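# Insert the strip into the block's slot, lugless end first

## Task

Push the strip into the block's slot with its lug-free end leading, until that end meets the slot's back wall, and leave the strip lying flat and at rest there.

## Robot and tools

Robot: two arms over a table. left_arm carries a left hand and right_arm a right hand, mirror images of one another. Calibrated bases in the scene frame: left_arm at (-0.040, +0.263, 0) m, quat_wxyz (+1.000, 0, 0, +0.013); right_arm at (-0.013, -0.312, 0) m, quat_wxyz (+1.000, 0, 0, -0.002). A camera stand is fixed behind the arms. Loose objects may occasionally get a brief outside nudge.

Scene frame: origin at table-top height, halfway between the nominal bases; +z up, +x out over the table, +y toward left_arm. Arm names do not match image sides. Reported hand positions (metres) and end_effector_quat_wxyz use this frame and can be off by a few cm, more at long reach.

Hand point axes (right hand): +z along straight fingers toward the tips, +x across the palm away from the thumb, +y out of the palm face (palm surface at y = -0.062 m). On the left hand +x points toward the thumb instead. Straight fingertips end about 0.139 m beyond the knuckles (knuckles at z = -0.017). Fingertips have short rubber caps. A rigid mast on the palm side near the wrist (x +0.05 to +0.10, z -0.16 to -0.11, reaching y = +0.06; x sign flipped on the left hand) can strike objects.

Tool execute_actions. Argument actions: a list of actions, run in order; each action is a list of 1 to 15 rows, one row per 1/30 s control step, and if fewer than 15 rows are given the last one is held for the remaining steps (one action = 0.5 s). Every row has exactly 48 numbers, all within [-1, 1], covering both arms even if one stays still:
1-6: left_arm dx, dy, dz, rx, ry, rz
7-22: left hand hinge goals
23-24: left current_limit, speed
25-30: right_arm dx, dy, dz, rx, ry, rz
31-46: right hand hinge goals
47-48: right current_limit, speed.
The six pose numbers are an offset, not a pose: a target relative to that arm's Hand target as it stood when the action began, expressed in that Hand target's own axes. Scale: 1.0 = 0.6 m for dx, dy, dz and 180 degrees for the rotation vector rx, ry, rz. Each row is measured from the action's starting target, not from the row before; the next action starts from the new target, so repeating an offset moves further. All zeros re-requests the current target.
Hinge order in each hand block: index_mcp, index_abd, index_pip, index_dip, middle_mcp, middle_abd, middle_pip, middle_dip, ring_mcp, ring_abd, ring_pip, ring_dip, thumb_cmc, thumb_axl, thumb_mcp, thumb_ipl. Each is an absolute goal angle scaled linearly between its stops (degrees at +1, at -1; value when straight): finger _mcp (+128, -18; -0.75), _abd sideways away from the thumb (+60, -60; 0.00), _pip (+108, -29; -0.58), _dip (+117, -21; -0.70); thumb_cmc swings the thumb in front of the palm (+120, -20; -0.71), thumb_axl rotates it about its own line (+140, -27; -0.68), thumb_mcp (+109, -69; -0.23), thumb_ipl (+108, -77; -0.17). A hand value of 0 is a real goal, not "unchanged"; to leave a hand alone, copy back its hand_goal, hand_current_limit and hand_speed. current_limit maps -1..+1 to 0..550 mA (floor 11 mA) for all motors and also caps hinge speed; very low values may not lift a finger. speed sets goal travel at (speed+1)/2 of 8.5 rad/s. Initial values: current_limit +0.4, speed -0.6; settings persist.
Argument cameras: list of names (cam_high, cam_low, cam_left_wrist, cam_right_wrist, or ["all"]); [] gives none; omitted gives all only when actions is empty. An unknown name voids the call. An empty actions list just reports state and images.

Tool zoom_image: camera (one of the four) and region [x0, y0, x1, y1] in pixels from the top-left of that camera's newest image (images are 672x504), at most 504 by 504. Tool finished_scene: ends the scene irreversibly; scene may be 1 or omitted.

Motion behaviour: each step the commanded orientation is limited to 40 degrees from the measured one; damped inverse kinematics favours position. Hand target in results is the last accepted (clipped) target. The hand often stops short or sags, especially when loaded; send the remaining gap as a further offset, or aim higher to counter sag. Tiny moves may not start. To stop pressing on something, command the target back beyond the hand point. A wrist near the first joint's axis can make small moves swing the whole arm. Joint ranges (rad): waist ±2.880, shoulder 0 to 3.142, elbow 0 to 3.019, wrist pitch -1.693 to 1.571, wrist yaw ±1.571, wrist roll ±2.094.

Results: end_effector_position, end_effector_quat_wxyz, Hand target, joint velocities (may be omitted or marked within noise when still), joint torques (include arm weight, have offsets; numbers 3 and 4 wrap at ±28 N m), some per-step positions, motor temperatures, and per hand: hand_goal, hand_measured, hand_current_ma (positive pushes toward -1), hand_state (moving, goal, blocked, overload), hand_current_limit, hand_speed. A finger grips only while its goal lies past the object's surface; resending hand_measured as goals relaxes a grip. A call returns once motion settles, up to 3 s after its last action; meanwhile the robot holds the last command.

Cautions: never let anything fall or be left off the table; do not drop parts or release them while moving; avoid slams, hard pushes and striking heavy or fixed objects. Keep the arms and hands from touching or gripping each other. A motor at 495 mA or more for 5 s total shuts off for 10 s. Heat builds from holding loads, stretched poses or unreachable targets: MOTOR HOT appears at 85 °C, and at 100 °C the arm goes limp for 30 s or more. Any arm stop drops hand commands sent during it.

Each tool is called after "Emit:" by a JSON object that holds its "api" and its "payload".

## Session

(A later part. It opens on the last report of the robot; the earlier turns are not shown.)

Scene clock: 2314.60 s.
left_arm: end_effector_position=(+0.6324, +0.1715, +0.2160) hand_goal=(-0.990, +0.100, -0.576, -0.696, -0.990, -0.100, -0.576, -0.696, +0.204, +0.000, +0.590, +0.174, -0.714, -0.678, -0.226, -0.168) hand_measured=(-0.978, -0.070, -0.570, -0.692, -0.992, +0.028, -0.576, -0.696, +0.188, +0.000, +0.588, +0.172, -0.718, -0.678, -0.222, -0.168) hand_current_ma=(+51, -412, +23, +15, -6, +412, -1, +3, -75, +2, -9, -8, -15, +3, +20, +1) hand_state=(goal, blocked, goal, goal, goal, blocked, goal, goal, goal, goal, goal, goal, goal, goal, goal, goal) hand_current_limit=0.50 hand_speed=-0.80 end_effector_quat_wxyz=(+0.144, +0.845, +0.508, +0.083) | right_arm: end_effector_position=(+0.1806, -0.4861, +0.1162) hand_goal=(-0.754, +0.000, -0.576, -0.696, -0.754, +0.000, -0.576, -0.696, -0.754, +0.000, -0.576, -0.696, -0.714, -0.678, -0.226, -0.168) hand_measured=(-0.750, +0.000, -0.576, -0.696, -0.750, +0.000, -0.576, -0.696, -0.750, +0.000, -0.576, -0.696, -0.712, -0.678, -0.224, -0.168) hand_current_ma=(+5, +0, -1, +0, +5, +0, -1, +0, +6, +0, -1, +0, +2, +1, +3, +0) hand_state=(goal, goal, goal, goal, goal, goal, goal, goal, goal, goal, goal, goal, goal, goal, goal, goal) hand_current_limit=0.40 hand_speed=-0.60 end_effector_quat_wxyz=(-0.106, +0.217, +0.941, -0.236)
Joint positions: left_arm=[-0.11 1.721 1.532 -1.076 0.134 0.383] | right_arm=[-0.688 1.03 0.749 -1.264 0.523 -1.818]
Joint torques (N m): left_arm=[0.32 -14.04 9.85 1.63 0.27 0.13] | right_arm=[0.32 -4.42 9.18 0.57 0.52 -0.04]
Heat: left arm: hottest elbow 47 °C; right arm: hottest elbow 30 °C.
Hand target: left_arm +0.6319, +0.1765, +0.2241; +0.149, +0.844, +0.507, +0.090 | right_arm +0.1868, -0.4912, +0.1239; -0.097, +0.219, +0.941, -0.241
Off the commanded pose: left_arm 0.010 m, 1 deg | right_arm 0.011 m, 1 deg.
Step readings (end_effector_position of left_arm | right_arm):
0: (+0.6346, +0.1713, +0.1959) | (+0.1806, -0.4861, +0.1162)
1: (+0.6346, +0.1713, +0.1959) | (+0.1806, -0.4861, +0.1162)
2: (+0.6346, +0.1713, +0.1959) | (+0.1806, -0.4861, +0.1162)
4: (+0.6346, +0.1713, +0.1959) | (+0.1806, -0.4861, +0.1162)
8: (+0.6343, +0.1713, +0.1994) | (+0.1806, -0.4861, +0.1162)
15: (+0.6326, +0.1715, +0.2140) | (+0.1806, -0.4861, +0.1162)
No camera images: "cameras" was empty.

Emit:
{"api": "execute_actions", "payload": {"actions": [[[0,-0.0135,-0.0049,0,0,0,-0.99,0.1,-0.576,-0.696,-0.99,-0.1,-0.576,-0.696,0.205,0,0.59,0.174,-0.714,-0.678,-0.226,-0.168,0.5,-0.8,0,0,0,0,0,0,-0.754,0,-0.576,-0.696,-0.754,0,-0.576,-0.696,-0.754,0,-0.576,-0.696,-0.714,-0.678,-0.226,-0.168,0.4,-0.6],[0,-0.027,-0.0098,0,0,0,-0.99,0.1,-0.576,-0.696,-0.99,-0.1,-0.576,-0.696,0.205,0,0.59,0.174,-0.714,-0.678,-0.226,-0.168,0.5,-0.8,0,0,0,0,0,0,-0.754,0,-0.576,-0.696,-0.754,0,-0.576,-0.696,-0.754,0,-0.576,-0.696,-0.714,-0.678,-0.226,-0.168,0.4,-0.6],[0,-0.0405,-0.0147,0,0,0,-0.99,0.1,-0.576,-0.696,-0.99,-0.1,-0.576,-0.696,0.205,0,0.59,0.174,-0.714,-0.678,-0.226,-0.168,0.5,-0.8,0,0,0,0,0,0,-0.754,0,-0.576,-0.696,-0.754,0,-0.576,-0.696,-0.754,0,-0.576,-0.696,-0.714,-0.678,-0.226,-0.168,0.4,-0.6]]], "cameras": ["cam_high","cam_low"]}}

Emit:
{"api": "zoom_image", "payload": {"camera": "cam_high", "region": [290, 365, 430, 465]}}

Emit:
{"api": "zoom_image", "payload": {"camera": "cam_low", "region": [325, 235, 385, 280]}}

Scene clock: 2334.73 s.
left_arm: end_effector_position=(+0.6100, +0.1860, +0.2153) hand_goal=(-0.990, +0.100, -0.576, -0.696, -0.990, -0.100, -0.576, -0.696, +0.204, +0.000, +0.590, +0.174, -0.714, -0.678, -0.226, -0.168) hand_measured=(-0.982, -0.070, -0.572, -0.692, -0.992, +0.028, -0.576, -0.696, +0.188, +0.000, +0.588, +0.172, -0.718, -0.678, -0.222, -0.168) hand_current_ma=(+37, -413, +19, +14, -6, +412, -1, +3, -75, +2, -9, -8, -15, +3, +20, +1) hand_state=(goal, blocked, goal, goal, goal, blocked, goal, goal, goal, goal, goal, goal, goal, goal, goal, goal) hand_current_limit=0.50 hand_speed=-0.80 end_effector_quat_wxyz=(+0.142, +0.844, +0.511, +0.080) | right_arm: end_effector_position=(+0.1806, -0.4861, +0.1162) hand_goal=(-0.754, +0.000, -0.576, -0.696, -0.754, +0.000, -0.576, -0.696, -0.754, +0.000, -0.576, -0.696, -0.714, -0.678, -0.226, -0.168) hand_measured=(-0.750, +0.000, -0.576, -0.696, -0.750, +0.000, -0.576, -0.696, -0.750, +0.000, -0.576, -0.696, -0.712, -0.678, -0.224, -0.168) hand_current_ma=(+5, +0, -1, +0, +5, +0, -1, +0, +6, +0, -1, +0, +2, +1, +3, +0) hand_state=(goal, goal, goal, goal, goal, goal, goal, goal, goal, goal, goal, goal, goal, goal, goal, goal) hand_current_limit=0.40 hand_speed=-0.60 end_effector_quat_wxyz=(-0.106, +0.217, +0.941, -0.236)
Joint positions: left_arm=[-0.088 1.664 1.459 -1.069 0.139 0.397] | right_arm=[-0.688 1.03 0.749 -1.264 0.523 -1.818]
Joint torques (N m): left_arm=[0.03 -13.27 9.42 1.87 0.32 0.2] | right_arm=[0.32 -4.42 9.2 0.54 0.51 -0.04]
Heat: left arm: hottest elbow 45 °C; right arm: hottest elbow 30 °C.
Hand target: left_arm +0.6091, +0.1885, +0.2240; +0.149, +0.844, +0.507, +0.090 | right_arm +0.1868, -0.4912, +0.1239; -0.097, +0.219, +0.941, -0.241
Off the commanded pose: left_arm 0.009 m, 1 deg | right_arm 0.011 m, 1 deg.
Step readings (end_effector_position of left_arm | right_arm):
0: (+0.6324, +0.1715, +0.2160) | (+0.1806, -0.4861, +0.1162)
1: (+0.6324, +0.1715, +0.2160) | (+0.1806, -0.4861, +0.1162)
2: (+0.6321, +0.1718, +0.2157) | (+0.1806, -0.4861, +0.1162)
4: (+0.6289, +0.1728, +0.2139) | (+0.1806, -0.4861, +0.1162)
8: (+0.6141, +0.1790, +0.2084) | (+0.1806, -0.4861, +0.1162)
15: (+0.6101, +0.1863, +0.2143) | (+0.1806, -0.4861, +0.1162)
Images, in order (width x height): cam_high 672x504, cam_low 672x504.

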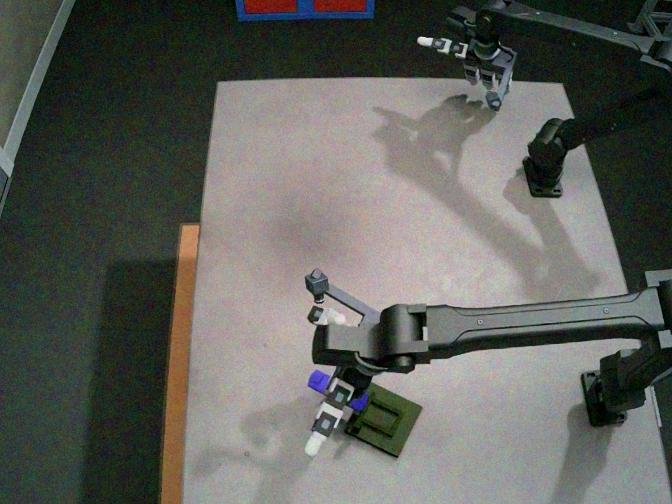

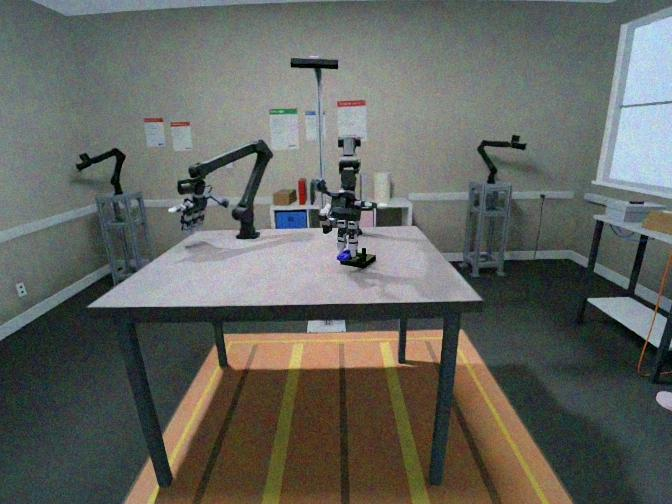

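Scaled by 3.600.

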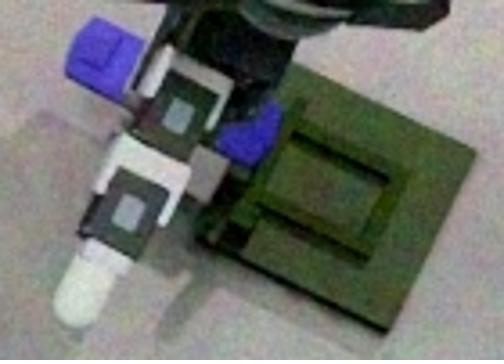

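Scaled by 8.400.

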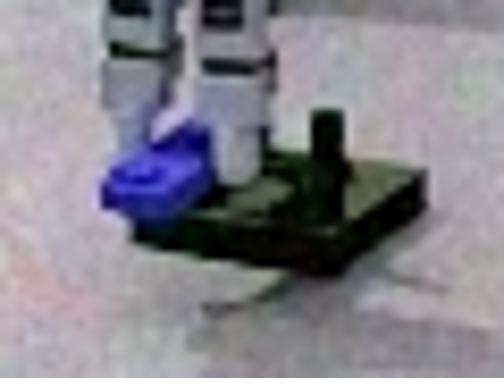

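Emit:
{"api": "execute_actions", "payload": {"actions": [[[0.0017,-0.007,0.0193,0,0,0,-0.99,0.1,-0.576,-0.696,-0.99,-0.1,-0.576,-0.696,0.205,0,0.59,0.174,-0.714,-0.678,-0.226,-0.168,0.5,-0.8,0,0,0,0,0,0,-0.754,0,-0.576,-0.696,-0.754,0,-0.576,-0.696,-0.754,0,-0.576,-0.696,-0.714,-0.678,-0.226,-0.168,0.4,-0.6],[0.0034,-0.014,0.0387,0,0,0,-0.99,0.1,-0.576,-0.696,-0.99,-0.1,-0.576,-0.696,0.205,0,0.59,0.174,-0.714,-0.678,-0.226,-0.168,0.5,-0.8,0,0,0,0,0,0,-0.754,0,-0.576,-0.696,-0.754,0,-0.576,-0.696,-0.754,0,-0.576,-0.696,-0.714,-0.678,-0.226,-0.168,0.4,-0.6],[0.005,-0.0211,0.058,0,0,0,-0.99,0.1,-0.576,-0.696,-0.99,-0.1,-0.576,-0.696,0.205,0,0.59,0.174,-0.714,-0.678,-0.226,-0.168,0.5,-0.8,0,0,0,0,0,0,-0.754,0,-0.576,-0.696,-0.754,0,-0.576,-0.696,-0.754,0,-0.576,-0.696,-0.714,-0.678,-0.226,-0.168,0.4,-0.6]]], "cameras": ["cam_high","cam_low"]}}

Emit:
{"api": "zoom_image", "payload": {"camera": "cam_high", "region": [290, 365, 430, 465]}}

Emit:
{"api": "zoom_image", "payload": {"camera": "cam_low", "region": [325, 235, 385, 280]}}

Scene clock: 2372.03 s.
left_arm: end_effector_position=(+0.6083, +0.1866, +0.1907) hand_goal=(-0.990, +0.100, -0.576, -0.696, -0.990, -0.100, -0.576, -0.696, +0.204, +0.000, +0.590, +0.174, -0.714, -0.678, -0.226, -0.168) hand_measured=(-0.982, -0.070, -0.572, -0.694, -0.992, +0.028, -0.576, -0.696, +0.188, +0.000, +0.588, +0.172, -0.718, -0.678, -0.222, -0.168) hand_current_ma=(+33, -413, +14, +10, -6, +412, -1, +2, -75, +2, -9, -8, -15, +3, +20, +1) hand_state=(goal, blocked, goal, goal, goal, blocked, goal, goal, goal, goal, goal, goal, goal, goal, goal, goal) hand_current_limit=0.50 hand_speed=-0.80 end_effector_quat_wxyz=(+0.147, +0.844, +0.508, +0.088) | right_arm: end_effector_position=(+0.1806, -0.4861, +0.1162) hand_goal=(-0.754, +0.000, -0.576, -0.696, -0.754, +0.000, -0.576, -0.696, -0.754, +0.000, -0.576, -0.696, -0.714, -0.678, -0.226, -0.168) hand_measured=(-0.750, +0.000, -0.576, -0.696, -0.750, +0.000, -0.576, -0.696, -0.750, +0.000, -0.576, -0.696, -0.712, -0.678, -0.224, -0.168) hand_current_ma=(+5, +0, -1, +0, +5, +0, -1, +0, +6, +0, -1, +0, +2, +1, +3, +0) hand_state=(goal, goal, goal, goal, goal, goal, goal, goal, goal, goal, goal, goal, goal, goal, goal, goal) hand_current_limit=0.40 hand_speed=-0.60 end_effector_quat_wxyz=(-0.106, +0.217, +0.941, -0.236)
Joint positions: left_arm=[-0.086 1.667 1.389 -0.978 0.141 0.403] | right_arm=[-0.688 1.03 0.749 -1.264 0.523 -1.818]
Joint torques (N m): left_arm=[0.38 -11.28 9.57 1.96 0.31 0.17] | right_arm=[0.32 -4.37 9.2 0.53 0.51 -0.04]
Heat: left arm: hottest elbow 43 °C; right arm: hottest elbow 30 °C.
Hand target: left_arm +0.6105, +0.1911, +0.1869; +0.149, +0.844, +0.507, +0.090 | right_arm +0.1868, -0.4912, +0.1239; -0.097, +0.219, +0.941, -0.241
Off the commanded pose: left_arm 0.006 m, 0 deg | right_arm 0.011 m, 1 deg.
Step readings (end_effector_position of left_arm | right_arm):
0: (+0.6100, +0.1859, +0.2154) | (+0.1806, -0.4861, +0.1162)
1: (+0.6100, +0.1859, +0.2154) | (+0.1806, -0.4861, +0.1162)
2: (+0.6102, +0.1859, +0.2148) | (+0.1806, -0.4861, +0.1162)
4: (+0.6110, +0.1856, +0.2121) | (+0.1806, -0.4861, +0.1162)
8: (+0.6084, +0.1863, +0.1983) | (+0.1806, -0.4861, +0.1162)
15: (+0.6075, +0.1866, +0.1901) | (+0.1806, -0.4861, +0.1162)
Images, in order (width x height): cam_high 672x504, cam_low 672x504.

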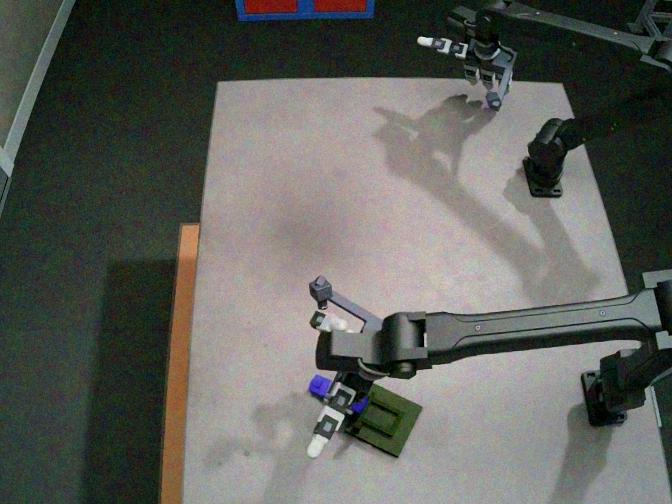

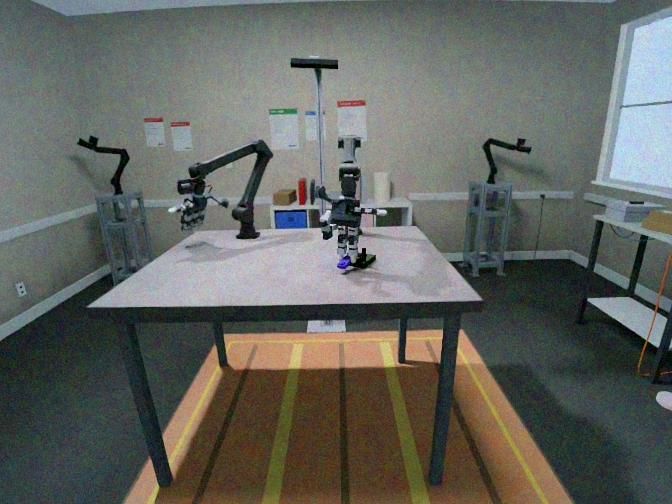

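Scaled by 3.600.

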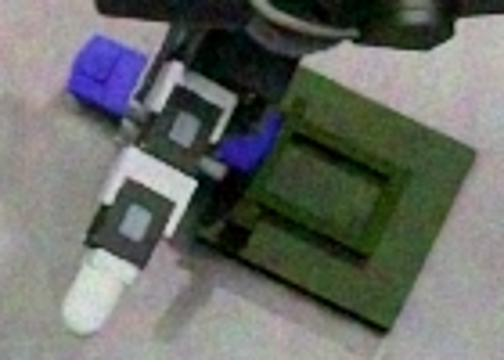

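Scaled by 8.400.

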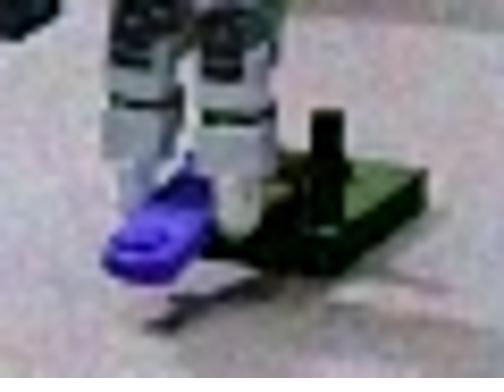

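Emit:
{"api": "zoom_image", "payload": {"camera": "cam_low", "region": [332, 248, 362, 272]}}

Scaled by 16.800.

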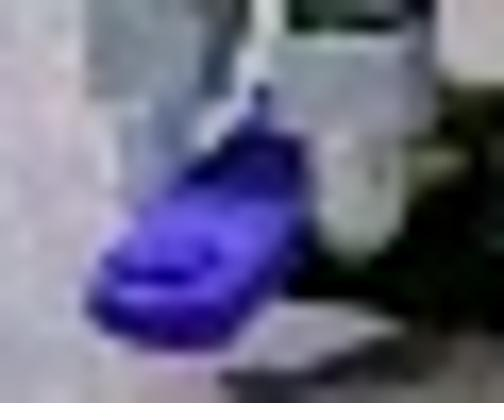

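Emit:
{"api": "execute_actions", "payload": {"actions": [[[0.0016,-0.0044,0.012,0,0,0,-0.99,0.1,-0.576,-0.696,-0.99,-0.1,-0.576,-0.696,0.205,0,0.59,0.174,-0.714,-0.678,-0.226,-0.168,0.5,-0.8,0,0,0,0,0,0,-0.754,0,-0.576,-0.696,-0.754,0,-0.576,-0.696,-0.754,0,-0.576,-0.696,-0.714,-0.678,-0.226,-0.168,0.4,-0.6],[0.0033,-0.0088,0.0243,0,0,0,-0.99,0.1,-0.576,-0.696,-0.99,-0.1,-0.576,-0.696,0.205,0,0.59,0.174,-0.714,-0.678,-0.226,-0.168,0.5,-0.8,0,0,0,0,0,0,-0.754,0,-0.576,-0.696,-0.754,0,-0.576,-0.696,-0.754,0,-0.576,-0.696,-0.714,-0.678,-0.226,-0.168,0.4,-0.6]]], "cameras": ["cam_high","cam_low"]}}

Emit:
{"api": "zoom_image", "payload": {"camera": "cam_high", "region": [290, 365, 430, 465]}}

Emit:
{"api": "zoom_image", "payload": {"camera": "cam_low", "region": [325, 235, 385, 280]}}

Scene clock: 2432.67 s.
left_arm: end_effector_position=(+0.6098, +0.1884, +0.1769) hand_goal=(-0.990, +0.100, -0.576, -0.696, -0.990, -0.100, -0.576, -0.696, +0.204, +0.000, +0.590, +0.174, -0.714, -0.678, -0.226, -0.168) hand_measured=(-0.984, -0.070, -0.572, -0.694, -0.992, +0.028, -0.576, -0.696, +0.188, +0.000, +0.588, +0.172, -0.718, -0.678, -0.222, -0.168) hand_current_ma=(+28, -413, +13, +9, -6, +412, -1, +2, -75, +2, -9, -8, -15, +3, +20, +1) hand_state=(goal, blocked, goal, goal, goal, blocked, goal, goal, goal, goal, goal, goal, goal, goal, goal, goal) hand_current_limit=0.50 hand_speed=-0.80 end_effector_quat_wxyz=(+0.148, +0.844, +0.508, +0.089) | right_arm: end_effector_position=(+0.1806, -0.4861, +0.1162) hand_goal=(-0.754, +0.000, -0.576, -0.696, -0.754, +0.000, -0.576, -0.696, -0.754, +0.000, -0.576, -0.696, -0.714, -0.678, -0.226, -0.168) hand_measured=(-0.750, +0.000, -0.576, -0.696, -0.750, +0.000, -0.576, -0.696, -0.750, +0.000, -0.576, -0.696, -0.712, -0.678, -0.224, -0.168) hand_current_ma=(+5, +0, -1, +0, +5, +0, -1, +0, +6, +0, -1, +0, +2, +1, +3, +0) hand_state=(goal, goal, goal, goal, goal, goal, goal, goal, goal, goal, goal, goal, goal, goal, goal, goal) hand_current_limit=0.40 hand_speed=-0.60 end_effector_quat_wxyz=(-0.106, +0.217, +0.941, -0.236)
Joint positions: left_arm=[-0.082 1.68 1.367 -0.939 0.143 0.406] | right_arm=[-0.688 1.03 0.749 -1.264 0.523 -1.818]
Joint torques (N m): left_arm=[0.26 -11.34 9.5 1.99 0.31 0.18] | right_arm=[0.32 -4.42 9.22 0.55 0.51 -0.04]
Heat: left arm: hottest elbow 43 °C; right arm: hottest elbow 30 °C.
Hand target: left_arm +0.6115, +0.1928, +0.1715; +0.149, +0.844, +0.507, +0.090 | right_arm +0.1868, -0.4912, +0.1239; -0.097, +0.219, +0.941, -0.241
Off the commanded pose: left_arm 0.007 m, 0 deg | right_arm 0.011 m, 1 deg.
Step readings (end_effector_position of left_arm | right_arm):
0: (+0.6082, +0.1865, +0.1908) | (+0.1806, -0.4861, +0.1162)
1: (+0.6082, +0.1865, +0.1908) | (+0.1806, -0.4861, +0.1162)
2: (+0.6087, +0.1867, +0.1911) | (+0.1806, -0.4861, +0.1162)
4: (+0.6097, +0.1868, +0.1906) | (+0.1806, -0.4861, +0.1162)
8: (+0.6098, +0.1878, +0.1851) | (+0.1806, -0.4861, +0.1162)
15: (+0.6097, +0.1884, +0.1768) | (+0.1806, -0.4861, +0.1162)
Images, in order (width x height): cam_high 672x504, cam_low 672x504.

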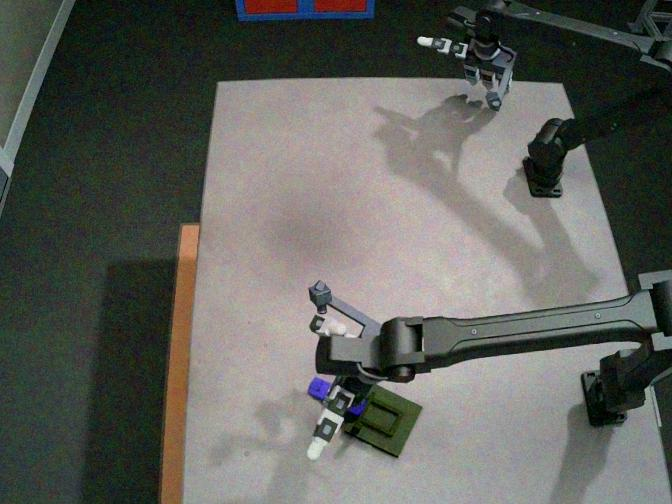

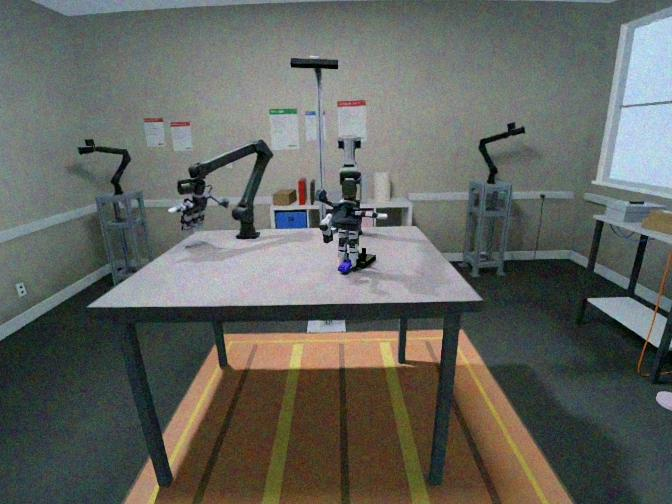

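Scaled by 3.600.

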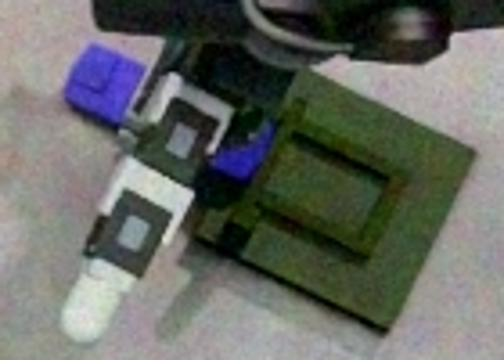

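Scaled by 8.400.

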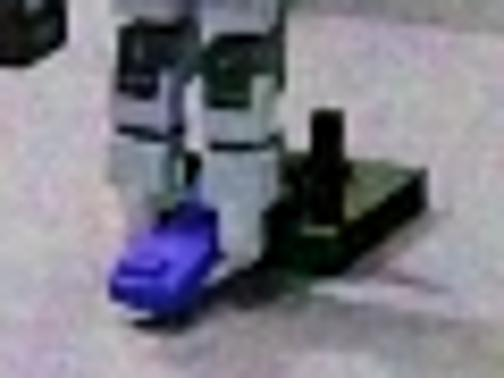

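Emit:
{"api": "zoom_image", "payload": {"camera": "cam_high", "region": [300, 370, 380, 430]}}

Emit:
{"api": "zoom_image", "payload": {"camera": "cam_low", "region": [334, 250, 364, 276]}}

Scaled by 6.300.

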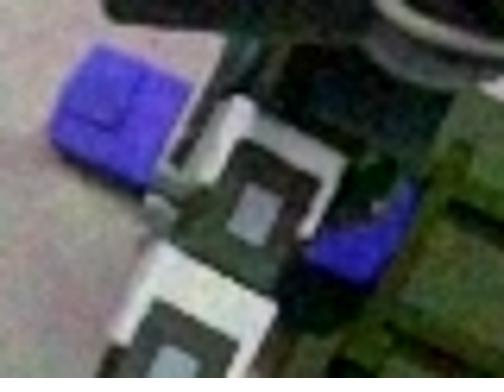

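Scaled by 16.800.

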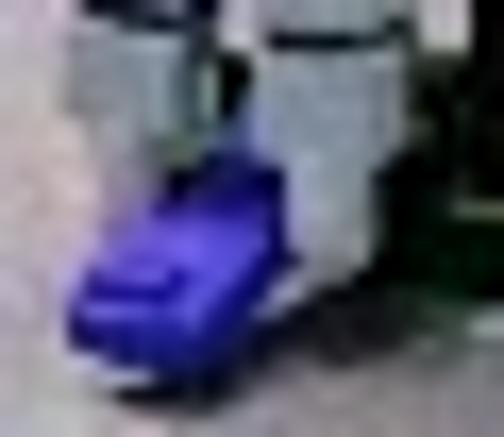

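Emit:
{"api": "execute_actions", "payload": {"actions": [[[0,-0.0045,-0.0025,0,0,0,-0.99,0.1,-0.576,-0.696,-0.99,-0.1,-0.576,-0.696,0.205,0,0.59,0.174,-0.714,-0.678,-0.226,-0.168,0.5,-0.8,0,0,0,0,0,0,-0.754,0,-0.576,-0.696,-0.754,0,-0.576,-0.696,-0.754,0,-0.576,-0.696,-0.714,-0.678,-0.226,-0.168,0.4,-0.6],[0,-0.009,-0.005,0,0,0,-0.99,0.1,-0.576,-0.696,-0.99,-0.1,-0.576,-0.696,0.205,0,0.59,0.174,-0.714,-0.678,-0.226,-0.168,0.5,-0.8,0,0,0,0,0,0,-0.754,0,-0.576,-0.696,-0.754,0,-0.576,-0.696,-0.754,0,-0.576,-0.696,-0.714,-0.678,-0.226,-0.168,0.4,-0.6],[0,-0.0135,-0.0075,0,0,0,-0.99,0.1,-0.576,-0.696,-0.99,-0.1,-0.576,-0.696,0.205,0,0.59,0.174,-0.714,-0.678,-0.226,-0.168,0.5,-0.8,0,0,0,0,0,0,-0.754,0,-0.576,-0.696,-0.754,0,-0.576,-0.696,-0.754,0,-0.576,-0.696,-0.714,-0.678,-0.226,-0.168,0.4,-0.6],[0,-0.0177,-0.0099,0,0,0,-0.99,0.1,-0.576,-0.696,-0.99,-0.1,-0.576,-0.696,0.205,0,0.59,0.174,-0.714,-0.678,-0.226,-0.168,0.5,-0.8,0,0,0,0,0,0,-0.754,0,-0.576,-0.696,-0.754,0,-0.576,-0.696,-0.754,0,-0.576,-0.696,-0.714,-0.678,-0.226,-0.168,0.4,-0.6]]], "cameras": []}}

Scene clock: 2485.43 s.
left_arm: end_effector_position=(+0.6055, +0.1901, +0.1710) hand_goal=(-0.990, +0.100, -0.576, -0.696, -0.990, -0.100, -0.576, -0.696, +0.204, +0.000, +0.590, +0.174, -0.714, -0.678, -0.226, -0.168) hand_measured=(-0.972, -0.070, -0.568, -0.694, -0.982, +0.028, -0.572, -0.696, +0.188, +0.000, +0.588, +0.172, -0.718, -0.678, -0.222, -0.168) hand_current_ma=(+85, -412, +30, +10, +38, +412, +14, +3, -75, +2, -9, -8, -15, +3, +20, +1) hand_state=(goal, blocked, goal, goal, goal, blocked, goal, goal, goal, goal, goal, goal, goal, goal, goal, goal) hand_current_limit=0.50 hand_speed=-0.80 end_effector_quat_wxyz=(+0.149, +0.846, +0.505, +0.087) | right_arm: end_effector_position=(+0.1806, -0.4861, +0.1162) hand_goal=(-0.754, +0.000, -0.576, -0.696, -0.754, +0.000, -0.576, -0.696, -0.754, +0.000, -0.576, -0.696, -0.714, -0.678, -0.226, -0.168) hand_measured=(-0.750, +0.000, -0.576, -0.696, -0.750, +0.000, -0.576, -0.696, -0.750, +0.000, -0.576, -0.696, -0.712, -0.678, -0.224, -0.168) hand_current_ma=(+5, +0, -1, +0, +5, +0, -1, +0, +6, +0, -1, +0, +2, +1, +3, +0) hand_state=(goal, goal, goal, goal, goal, goal, goal, goal, goal, goal, goal, goal, goal, goal, goal, goal) hand_current_limit=0.40 hand_speed=-0.60 end_effector_quat_wxyz=(-0.106, +0.217, +0.941, -0.236)
Joint positions: left_arm=[-0.076 1.676 1.346 -0.926 0.15 0.419] | right_arm=[-0.688 1.03 0.749 -1.264 0.523 -1.818]
Joint torques (N m): left_arm=[0.5 -13.1 8.54 1.44 0.19 0.15] | right_arm=[0.26 -4.37 9.22 0.54 0.51 -0.04]
Heat: left arm: hottest elbow 42 °C; right arm: hottest elbow 30 °C.
Hand target: left_arm +0.6009, +0.1986, +0.1735; +0.149, +0.844, +0.507, +0.090 | right_arm +0.1868, -0.4912, +0.1239; -0.097, +0.219, +0.941, -0.241
Off the commanded pose: left_arm 0.010 m, 0 deg | right_arm 0.011 m, 1 deg.
Step readings (end_effector_position of left_arm | right_arm):
0: (+0.6098, +0.1883, +0.1769) | (+0.1806, -0.4861, +0.1162)
1: (+0.6098, +0.1883, +0.1769) | (+0.1806, -0.4861, +0.1162)
2: (+0.6098, +0.1886, +0.1769) | (+0.1806, -0.4861, +0.1162)
4: (+0.6093, +0.1889, +0.1758) | (+0.1806, -0.4861, +0.1162)
8: (+0.6066, +0.1895, +0.1705) | (+0.1806, -0.4861, +0.1162)
15: (+0.6055, +0.1902, +0.1708) | (+0.1806, -0.4861, +0.1162)
No camera images: "cameras" was empty.

Emit:
{"api": "execute_actions", "payload": {"actions": [], "cameras": ["cam_high","cam_low"]}}

Emit:
{"api": "zoom_image", "payload": {"camera": "cam_high", "region": [300, 370, 380, 430]}}

Emit:
{"api": "zoom_image", "payload": {"camera": "cam_low", "region": [334, 244, 374, 276]}}

Scene clock: 2502.50 s.
left_arm: end_effector_position=(+0.6055, +0.1901, +0.1710) hand_goal=(-0.990, +0.100, -0.576, -0.696, -0.990, -0.100, -0.576, -0.696, +0.204, +0.000, +0.590, +0.174, -0.714, -0.678, -0.226, -0.168) hand_measured=(-0.972, -0.070, -0.568, -0.694, -0.982, +0.028, -0.572, -0.696, +0.188, +0.000, +0.588, +0.172, -0.718, -0.678, -0.222, -0.168) hand_current_ma=(+85, -413, +30, +10, +38, +412, +14, +3, -75, +2, -9, -8, -15, +3, +20, +1) hand_state=(goal, blocked, goal, goal, goal, blocked, goal, goal, goal, goal, goal, goal, goal, goal, goal, goal) hand_current_limit=0.50 hand_speed=-0.80 end_effector_quat_wxyz=(+0.149, +0.846, +0.505, +0.087) | right_arm: end_effector_position=(+0.1806, -0.4861, +0.1162) hand_goal=(-0.754, +0.000, -0.576, -0.696, -0.754, +0.000, -0.576, -0.696, -0.754, +0.000, -0.576, -0.696, -0.714, -0.678, -0.226, -0.168) hand_measured=(-0.750, +0.000, -0.576, -0.696, -0.750, +0.000, -0.576, -0.696, -0.750, +0.000, -0.576, -0.696, -0.712, -0.678, -0.224, -0.168) hand_current_ma=(+5, +0, -1, +0, +5, +0, -1, +0, +6, +0, -1, +0, +2, +1, +3, +0) hand_state=(goal, goal, goal, goal, goal, goal, goal, goal, goal, goal, goal, goal, goal, goal, goal, goal) hand_current_limit=0.40 hand_speed=-0.60 end_effector_quat_wxyz=(-0.106, +0.217, +0.941, -0.236)
Joint positions: left_arm=[-0.076 1.676 1.346 -0.926 0.15 0.42] | right_arm=[-0.688 1.03 0.749 -1.264 0.523 -1.818]
Joint velocities: within noise
Joint torques (N m): left_arm=[0.67 -12.98 8.54 1.52 0.18 0.15] | right_arm=[0.38 -4.42 9.21 0.55 0.51 -0.04]
Motor temperatures (°C): left_arm=[24 29 41 22 21 22] | right_arm=[23 19 30 19 21 20]
Heat: left arm: hottest elbow 41 °C; right arm: hottest elbow 30 °C.
Hand target: left_arm +0.6009, +0.1986, +0.1735; +0.149, +0.844, +0.507, +0.090 | right_arm +0.1868, -0.4912, +0.1239; -0.097, +0.219, +0.941, -0.241
Off the commanded pose: left_arm 0.010 m, 0 deg | right_arm 0.011 m, 1 deg.
Images, in order (width x height): cam_high 672x504, cam_low 672x504.

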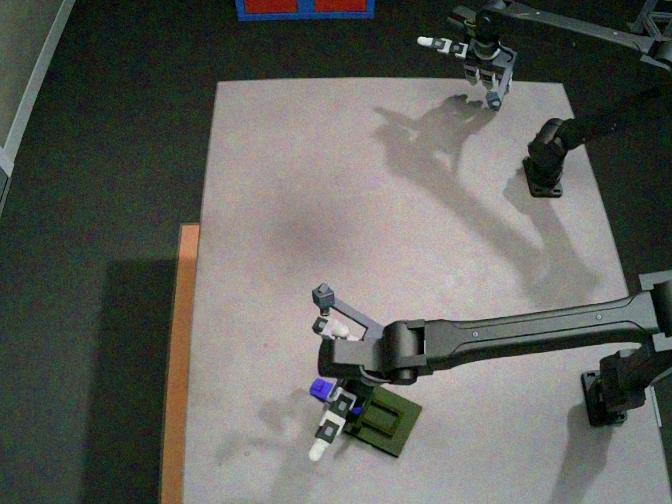

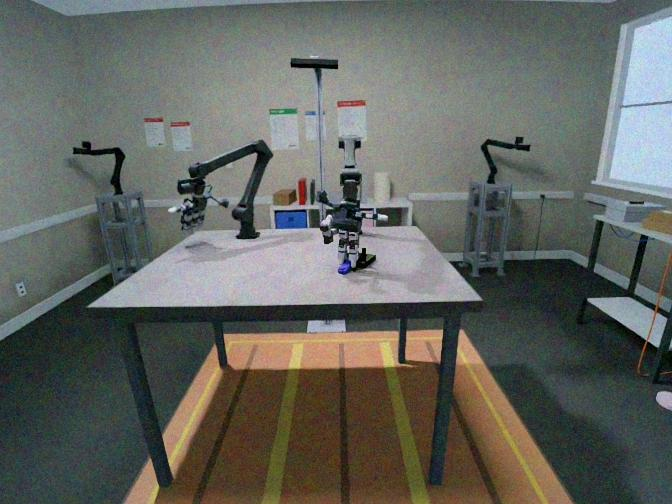

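Scaled by 6.300.

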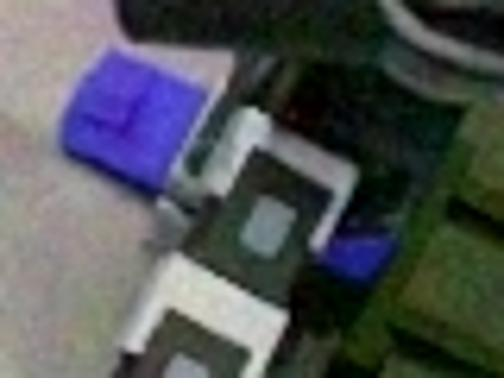

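Scaled by 12.600.

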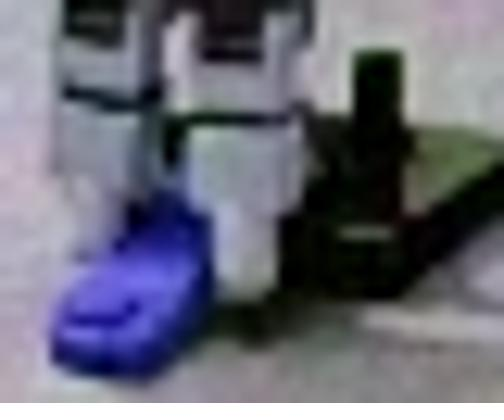

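Emit:
{"api": "execute_actions", "payload": {"actions": [[[0,0.025,0.003,0,0,0,-0.99,0.1,-0.576,-0.696,-0.99,-0.1,-0.576,-0.696,0.205,0,0.59,0.174,-0.714,-0.678,-0.226,-0.168,0.5,-0.8,0,0,0,0,0,0,-0.754,0,-0.576,-0.696,-0.754,0,-0.576,-0.696,-0.754,0,-0.576,-0.696,-0.714,-0.678,-0.226,-0.168,0.4,-0.6],[0,0.051,0.006,0,0,0,-0.99,0.1,-0.576,-0.696,-0.99,-0.1,-0.576,-0.696,0.205,0,0.59,0.174,-0.714,-0.678,-0.226,-0.168,0.5,-0.8,0,0,0,0,0,0,-0.754,0,-0.576,-0.696,-0.754,0,-0.576,-0.696,-0.754,0,-0.576,-0.696,-0.714,-0.678,-0.226,-0.168,0.4,-0.6],[0,0.0762,0.01,0,0,0,-0.99,0.1,-0.576,-0.696,-0.99,-0.1,-0.576,-0.696,0.205,0,0.59,0.174,-0.714,-0.678,-0.226,-0.168,0.5,-0.8,0,0,0,0,0,0,-0.754,0,-0.576,-0.696,-0.754,0,-0.576,-0.696,-0.754,0,-0.576,-0.696,-0.714,-0.678,-0.226,-0.168,0.4,-0.6]]], "cameras": ["cam_high","cam_low"]}}

Emit:
{"api": "zoom_image", "payload": {"camera": "cam_low", "region": [330, 244, 370, 280]}}

Emit:
{"api": "zoom_image", "payload": {"camera": "cam_high", "region": [290, 365, 370, 425]}}

Scene clock: 2591.33 s.
left_arm: end_effector_position=(+0.6209, +0.1828, +0.1641) hand_goal=(-0.990, +0.100, -0.576, -0.696, -0.990, -0.100, -0.576, -0.696, +0.204, +0.000, +0.590, +0.174, -0.714, -0.678, -0.226, -0.168) hand_measured=(-0.988, -0.070, -0.576, -0.694, -0.990, +0.028, -0.576, -0.696, +0.188, +0.000, +0.588, +0.172, -0.718, -0.678, -0.222, -0.168) hand_current_ma=(+6, -412, +1, +5, +2, +412, +1, +2, -75, +2, -9, -8, -15, +3, +20, +1) hand_state=(goal, blocked, goal, goal, goal, blocked, goal, goal, goal, goal, goal, goal, goal, goal, goal, goal) hand_current_limit=0.50 hand_speed=-0.80 end_effector_quat_wxyz=(+0.139, +0.847, +0.508, +0.078) | right_arm: end_effector_position=(+0.1806, -0.4861, +0.1162) hand_goal=(-0.754, +0.000, -0.576, -0.696, -0.754, +0.000, -0.576, -0.696, -0.754, +0.000, -0.576, -0.696, -0.714, -0.678, -0.226, -0.168) hand_measured=(-0.750, +0.000, -0.576, -0.696, -0.750, +0.000, -0.576, -0.696, -0.750, +0.000, -0.576, -0.696, -0.712, -0.678, -0.224, -0.168) hand_current_ma=(+5, +0, -1, +0, +5, +0, -1, +0, +6, +0, -1, +0, +2, +1, +3, +0) hand_state=(goal, goal, goal, goal, goal, goal, goal, goal, goal, goal, goal, goal, goal, goal, goal, goal) hand_current_limit=0.40 hand_speed=-0.60 end_effector_quat_wxyz=(-0.106, +0.217, +0.941, -0.236)
Joint positions: left_arm=[-0.09 1.73 1.41 -0.961 0.14 0.405] | right_arm=[-0.688 1.03 0.749 -1.264 0.523 -1.818]
Joint torques (N m): left_arm=[-1.2 -11.34 15.24 0.79 0.15 -0.06] | right_arm=[0.32 -4.42 9.21 0.55 0.51 -0.04]
Heat: left arm: hottest elbow 40 °C; right arm: hottest elbow 30 °C.
Hand target: left_arm +0.6406, +0.1773, +0.1833; +0.149, +0.844, +0.507, +0.090 | right_arm +0.1868, -0.4912, +0.1239; -0.097, +0.219, +0.941, -0.241
Off the commanded pose: left_arm 0.028 m, 2 deg | right_arm 0.011 m, 1 deg.
Step readings (end_effector_position of left_arm | right_arm):
0: (+0.6055, +0.1901, +0.1710) | (+0.1806, -0.4861, +0.1162)
1: (+0.6055, +0.1901, +0.1710) | (+0.1806, -0.4861, +0.1162)
2: (+0.6055, +0.1901, +0.1710) | (+0.1806, -0.4861, +0.1162)
4: (+0.6057, +0.1899, +0.1705) | (+0.1806, -0.4861, +0.1162)
8: (+0.6127, +0.1871, +0.1697) | (+0.1806, -0.4861, +0.1162)
15: (+0.6213, +0.1830, +0.1648) | (+0.1806, -0.4861, +0.1162)
Images, in order (width x height): cam_high 672x504, cam_low 672x504.

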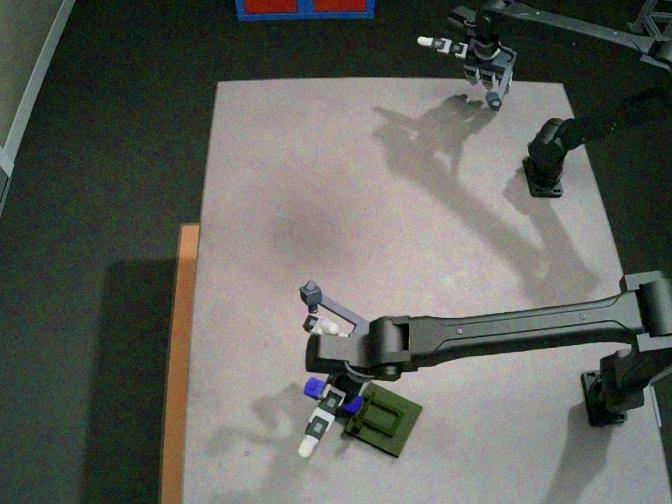

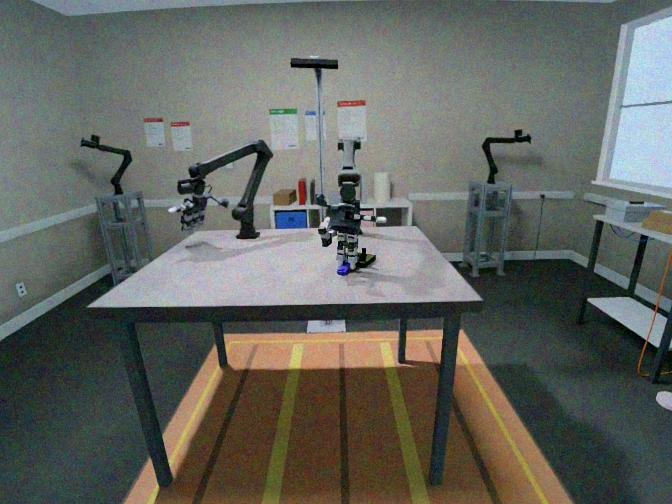

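Scaled by 12.600.

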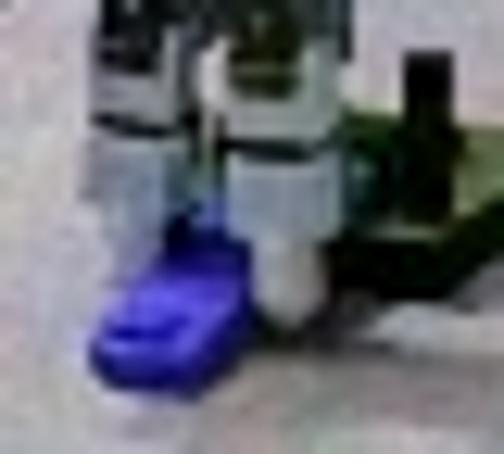

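Scaled by 6.300.

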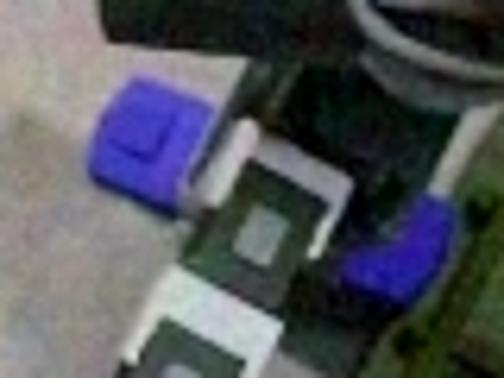

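Emit:
{"api": "execute_actions", "payload": {"actions": [[[0,0.014,0.008,0,0,0,-0.99,0.1,-0.576,-0.696,-0.99,-0.1,-0.576,-0.696,0.205,0,0.59,0.174,-0.714,-0.678,-0.226,-0.168,0.5,-0.8,0,0,0,0,0,0,-0.754,0,-0.576,-0.696,-0.754,0,-0.576,-0.696,-0.754,0,-0.576,-0.696,-0.714,-0.678,-0.226,-0.168,0.4,-0.6],[0,0.0282,0.017,0,0,0,-0.99,0.1,-0.576,-0.696,-0.99,-0.1,-0.576,-0.696,0.205,0,0.59,0.174,-0.714,-0.678,-0.226,-0.168,0.5,-0.8,0,0,0,0,0,0,-0.754,0,-0.576,-0.696,-0.754,0,-0.576,-0.696,-0.754,0,-0.576,-0.696,-0.714,-0.678,-0.226,-0.168,0.4,-0.6]],[[0,-0.004,0.01,0,0,0,-0.99,0.1,-0.576,-0.696,-0.99,-0.1,-0.576,-0.696,0.205,0,0.59,0.174,-0.714,-0.678,-0.226,-0.168,0.5,-0.8,0,0,0,0,0,0,-0.754,0,-0.576,-0.696,-0.754,0,-0.576,-0.696,-0.754,0,-0.576,-0.696,-0.714,-0.678,-0.226,-0.168,0.4,-0.6]]], "cameras": ["cam_high","cam_low"]}}

Emit:
{"api": "zoom_image", "payload": {"camera": "cam_low", "region": [330, 244, 370, 280]}}

Emit:
{"api": "zoom_image", "payload": {"camera": "cam_high", "region": [290, 365, 370, 425]}}

Scene clock: 2608.67 s.
left_arm: end_effector_position=(+0.6374, +0.1737, +0.1547) hand_goal=(-0.990, +0.100, -0.576, -0.696, -0.990, -0.100, -0.576, -0.696, +0.204, +0.000, +0.590, +0.174, -0.714, -0.678, -0.226, -0.168) hand_measured=(-0.990, -0.070, -0.576, -0.696, -0.990, +0.028, -0.576, -0.696, +0.188, +0.000, +0.588, +0.172, -0.718, -0.678, -0.222, -0.168) hand_current_ma=(-3, -413, -2, +3, -2, +412, +1, +2, -75, +2, -9, -8, -15, +3, +21, +1) hand_state=(goal, blocked, goal, goal, goal, blocked, goal, goal, goal, goal, goal, goal, goal, goal, goal, goal) hand_current_limit=0.50 hand_speed=-0.80 end_effector_quat_wxyz=(+0.136, +0.847, +0.508, +0.074) | right_arm: end_effector_position=(+0.1806, -0.4861, +0.1162) hand_goal=(-0.754, +0.000, -0.576, -0.696, -0.754, +0.000, -0.576, -0.696, -0.754, +0.000, -0.576, -0.696, -0.714, -0.678, -0.226, -0.168) hand_measured=(-0.750, +0.000, -0.576, -0.696, -0.750, +0.000, -0.576, -0.696, -0.750, +0.000, -0.576, -0.696, -0.712, -0.678, -0.224, -0.168) hand_current_ma=(+5, +0, -1, +0, +5, +0, -1, +0, +6, +0, -1, +0, +2, +1, +3, +0) hand_state=(goal, goal, goal, goal, goal, goal, goal, goal, goal, goal, goal, goal, goal, goal, goal, goal) hand_current_limit=0.40 hand_speed=-0.60 end_effector_quat_wxyz=(-0.106, +0.217, +0.941, -0.236)
Joint positions: left_arm=[-0.105 1.784 1.463 -0.969 0.134 0.391] | right_arm=[-0.688 1.03 0.749 -1.264 0.523 -1.818]
Joint torques (N m): left_arm=[-1.26 -12.04 14.5 1.44 0.17 -0.05] | right_arm=[0.38 -4.37 9.21 0.55 0.51 -0.04]
Heat: left arm: hottest elbow 42 °C; right arm: hottest elbow 30 °C.
Hand target: left_arm +0.6576, +0.1684, +0.1733; +0.149, +0.844, +0.507, +0.090 | right_arm +0.1868, -0.4912, +0.1239; -0.097, +0.219, +0.941, -0.241
Off the commanded pose: left_arm 0.028 m, 2 deg | right_arm 0.011 m, 1 deg.
Step readings (end_effector_position of left_arm | right_arm):
0: (+0.6209, +0.1829, +0.1641) | (+0.1806, -0.4861, +0.1162)
1: (+0.6211, +0.1829, +0.1643) | (+0.1806, -0.4861, +0.1162)
2: (+0.6215, +0.1826, +0.1644) | (+0.1806, -0.4861, +0.1162)
4: (+0.6243, +0.1817, +0.1641) | (+0.1806, -0.4861, +0.1162)
8: (+0.6342, +0.1776, +0.1615) | (+0.1806, -0.4861, +0.1162)
15: (+0.6374, +0.1736, +0.1565) | (+0.1806, -0.4861, +0.1162)
16: (+0.6373, +0.1736, +0.1565) | (+0.1806, -0.4861, +0.1162)
17: (+0.6373, +0.1737, +0.1562) | (+0.1806, -0.4861, +0.1162)
19: (+0.6374, +0.1737, +0.1555) | (+0.1806, -0.4861, +0.1162)
23: (+0.6374, +0.1737, +0.1547) | (+0.1806, -0.4861, +0.1162)
30: (+0.6374, +0.1737, +0.1547) | (+0.1806, -0.4861, +0.1162)
Images, in order (width x height): cam_high 672x504, cam_low 672x504.

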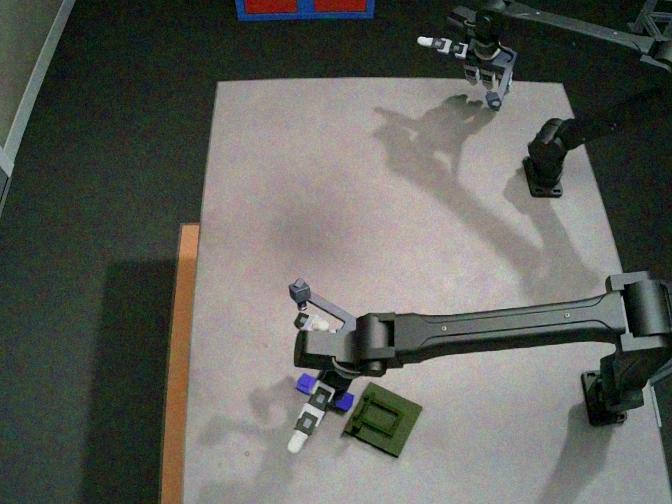

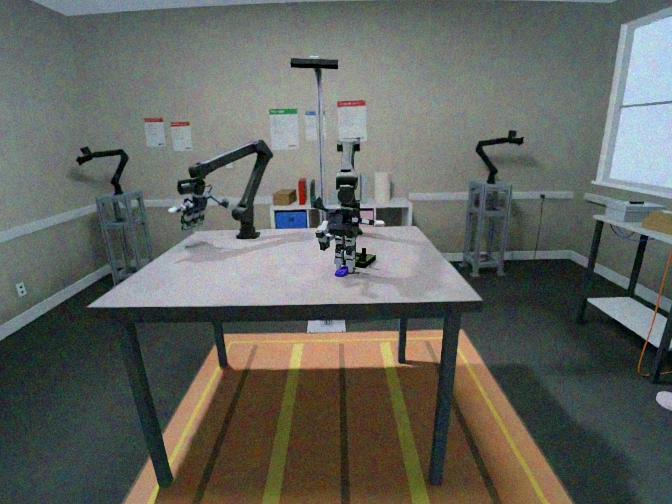

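Scaled by 12.600.

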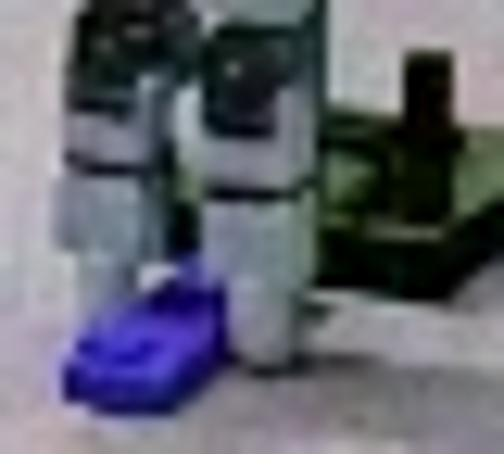

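Scaled by 6.300.

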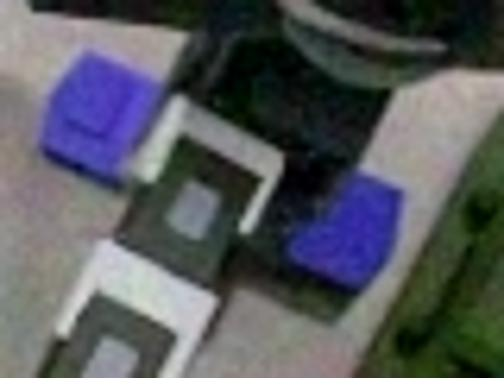

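Emit:
{"api": "execute_actions", "payload": {"actions": [[[0,-0.0034,0.0094,0,0,0,-0.99,0.1,-0.576,-0.696,-0.99,-0.1,-0.576,-0.696,0.205,0,0.59,0.174,-0.714,-0.678,-0.226,-0.168,0.5,-0.8,0,0,0,0,0,0,-0.754,0,-0.576,-0.696,-0.754,0,-0.576,-0.696,-0.754,0,-0.576,-0.696,-0.714,-0.678,-0.226,-0.168,0.4,-0.6]],[[0,0,0,0,0,0,-0.99,-0.25,-0.576,-0.696,-0.99,0.25,-0.576,-0.696,0.205,0,0.59,0.174,-0.714,-0.678,-0.226,-0.168,0.5,-0.8,0,0,0,0,0,0,-0.754,0,-0.576,-0.696,-0.754,0,-0.576,-0.696,-0.754,0,-0.576,-0.696,-0.714,-0.678,-0.226,-0.168,0.4,-0.6]]], "cameras": ["cam_high","cam_low"]}}

Emit:
{"api": "zoom_image", "payload": {"camera": "cam_low", "region": [330, 244, 370, 280]}}

Emit:
{"api": "zoom_image", "payload": {"camera": "cam_high", "region": [290, 365, 370, 425]}}

Scene clock: 2643.97 s.
left_arm: end_effector_position=(+0.6387, +0.1733, +0.1528) hand_goal=(-0.990, -0.250, -0.576, -0.696, -0.990, +0.250, -0.576, -0.696, +0.204, +0.000, +0.590, +0.174, -0.714, -0.678, -0.226, -0.168) hand_measured=(-0.992, -0.240, -0.578, -0.696, -0.990, +0.244, -0.576, -0.696, +0.188, +0.000, +0.588, +0.172, -0.718, -0.678, -0.222, -0.168) hand_current_ma=(-5, +32, -6, +0, -2, -18, +1, +2, -75, +2, -9, -8, -15, +3, +21, +1) hand_state=(goal, goal, goal, goal, goal, goal, goal, goal, goal, goal, goal, goal, goal, goal, goal, goal) hand_current_limit=0.50 hand_speed=-0.80 end_effector_quat_wxyz=(+0.136, +0.847, +0.509, +0.074) | right_arm: end_effector_position=(+0.1806, -0.4861, +0.1162) hand_goal=(-0.754, +0.000, -0.576, -0.696, -0.754, +0.000, -0.576, -0.696, -0.754, +0.000, -0.576, -0.696, -0.714, -0.678, -0.226, -0.168) hand_measured=(-0.750, +0.000, -0.576, -0.696, -0.750, +0.000, -0.576, -0.696, -0.750, +0.000, -0.576, -0.696, -0.712, -0.678, -0.224, -0.168) hand_current_ma=(+5, +0, -1, +0, +5, +0, -1, +0, +6, +0, -1, +0, +2, +1, +3, +0) hand_state=(goal, goal, goal, goal, goal, goal, goal, goal, goal, goal, goal, goal, goal, goal, goal, goal) hand_current_limit=0.40 hand_speed=-0.60 end_effector_quat_wxyz=(-0.106, +0.217, +0.941, -0.236)
Joint positions: left_arm=[-0.106 1.788 1.463 -0.963 0.134 0.389] | right_arm=[-0.688 1.03 0.749 -1.264 0.523 -1.818]
Joint torques (N m): left_arm=[-1.08 -11.99 13.72 1.81 0.18 -0.03] | right_arm=[0.32 -4.37 9.21 0.53 0.52 -0.04]
Motor temperatures (°C): left_arm=[24 30 48 22 21 22] | right_arm=[23 19 30 19 21 20]
Heat: left arm: hottest elbow 48 °C; right arm: hottest elbow 30 °C.
Hand target: left_arm +0.6577, +0.1685, +0.1672; +0.149, +0.844, +0.507, +0.090 | right_arm +0.1868, -0.4912, +0.1239; -0.097, +0.219, +0.941, -0.241
Off the commanded pose: left_arm 0.024 m, 2 deg | right_arm 0.011 m, 1 deg.
Step readings (end_effector_position of left_arm | right_arm):
0: (+0.6374, +0.1737, +0.1547) | (+0.1806, -0.4861, +0.1162)
1: (+0.6374, +0.1737, +0.1547) | (+0.1806, -0.4861, +0.1162)
2: (+0.6374, +0.1737, +0.1547) | (+0.1806, -0.4861, +0.1162)
4: (+0.6375, +0.1737, +0.1548) | (+0.1806, -0.4861, +0.1162)
8: (+0.6377, +0.1737, +0.1549) | (+0.1806, -0.4861, +0.1162)
15: (+0.6379, +0.1738, +0.1548) | (+0.1806, -0.4861, +0.1162)
16: (+0.6379, +0.1738, +0.1548) | (+0.1806, -0.4861, +0.1162)
17: (+0.6379, +0.1738, +0.1548) | (+0.1806, -0.4861, +0.1162)
19: (+0.6380, +0.1738, +0.1549) | (+0.1806, -0.4861, +0.1162)
23: (+0.6382, +0.1738, +0.1548) | (+0.1806, -0.4861, +0.1162)
30: (+0.6386, +0.1733, +0.1527) | (+0.1806, -0.4861, +0.1162)
Images, in order (width x height): cam_high 672x504, cam_low 672x504.

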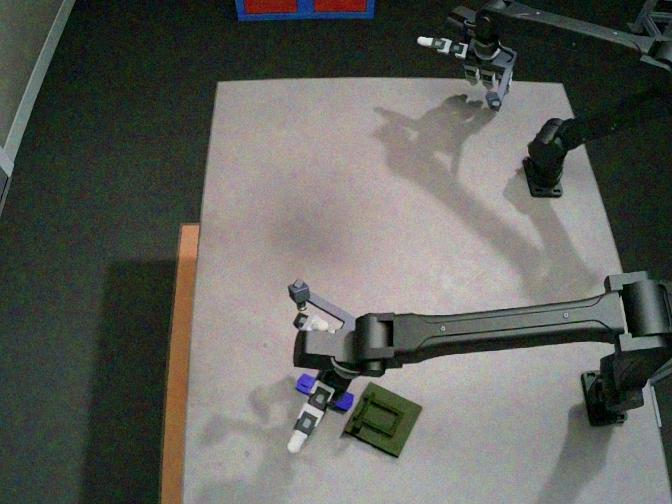

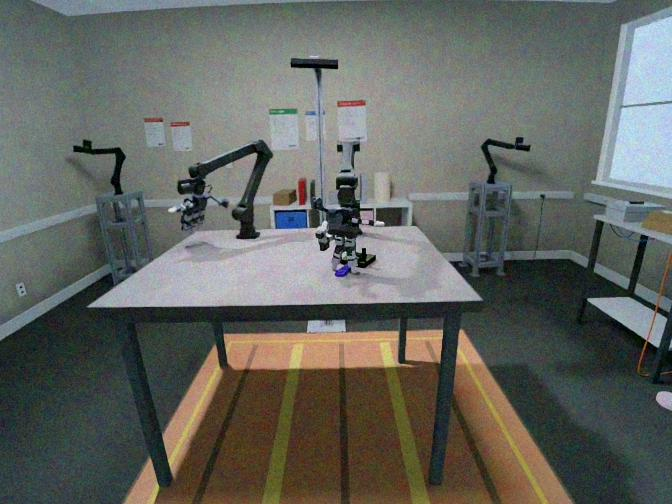

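Scaled by 12.600.

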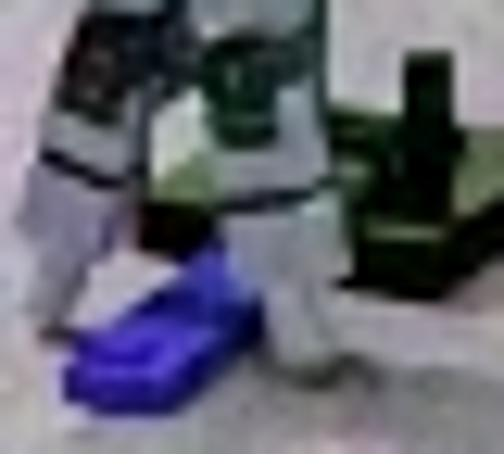

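Scaled by 6.300.

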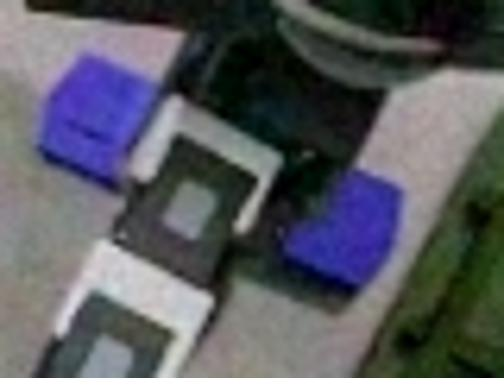

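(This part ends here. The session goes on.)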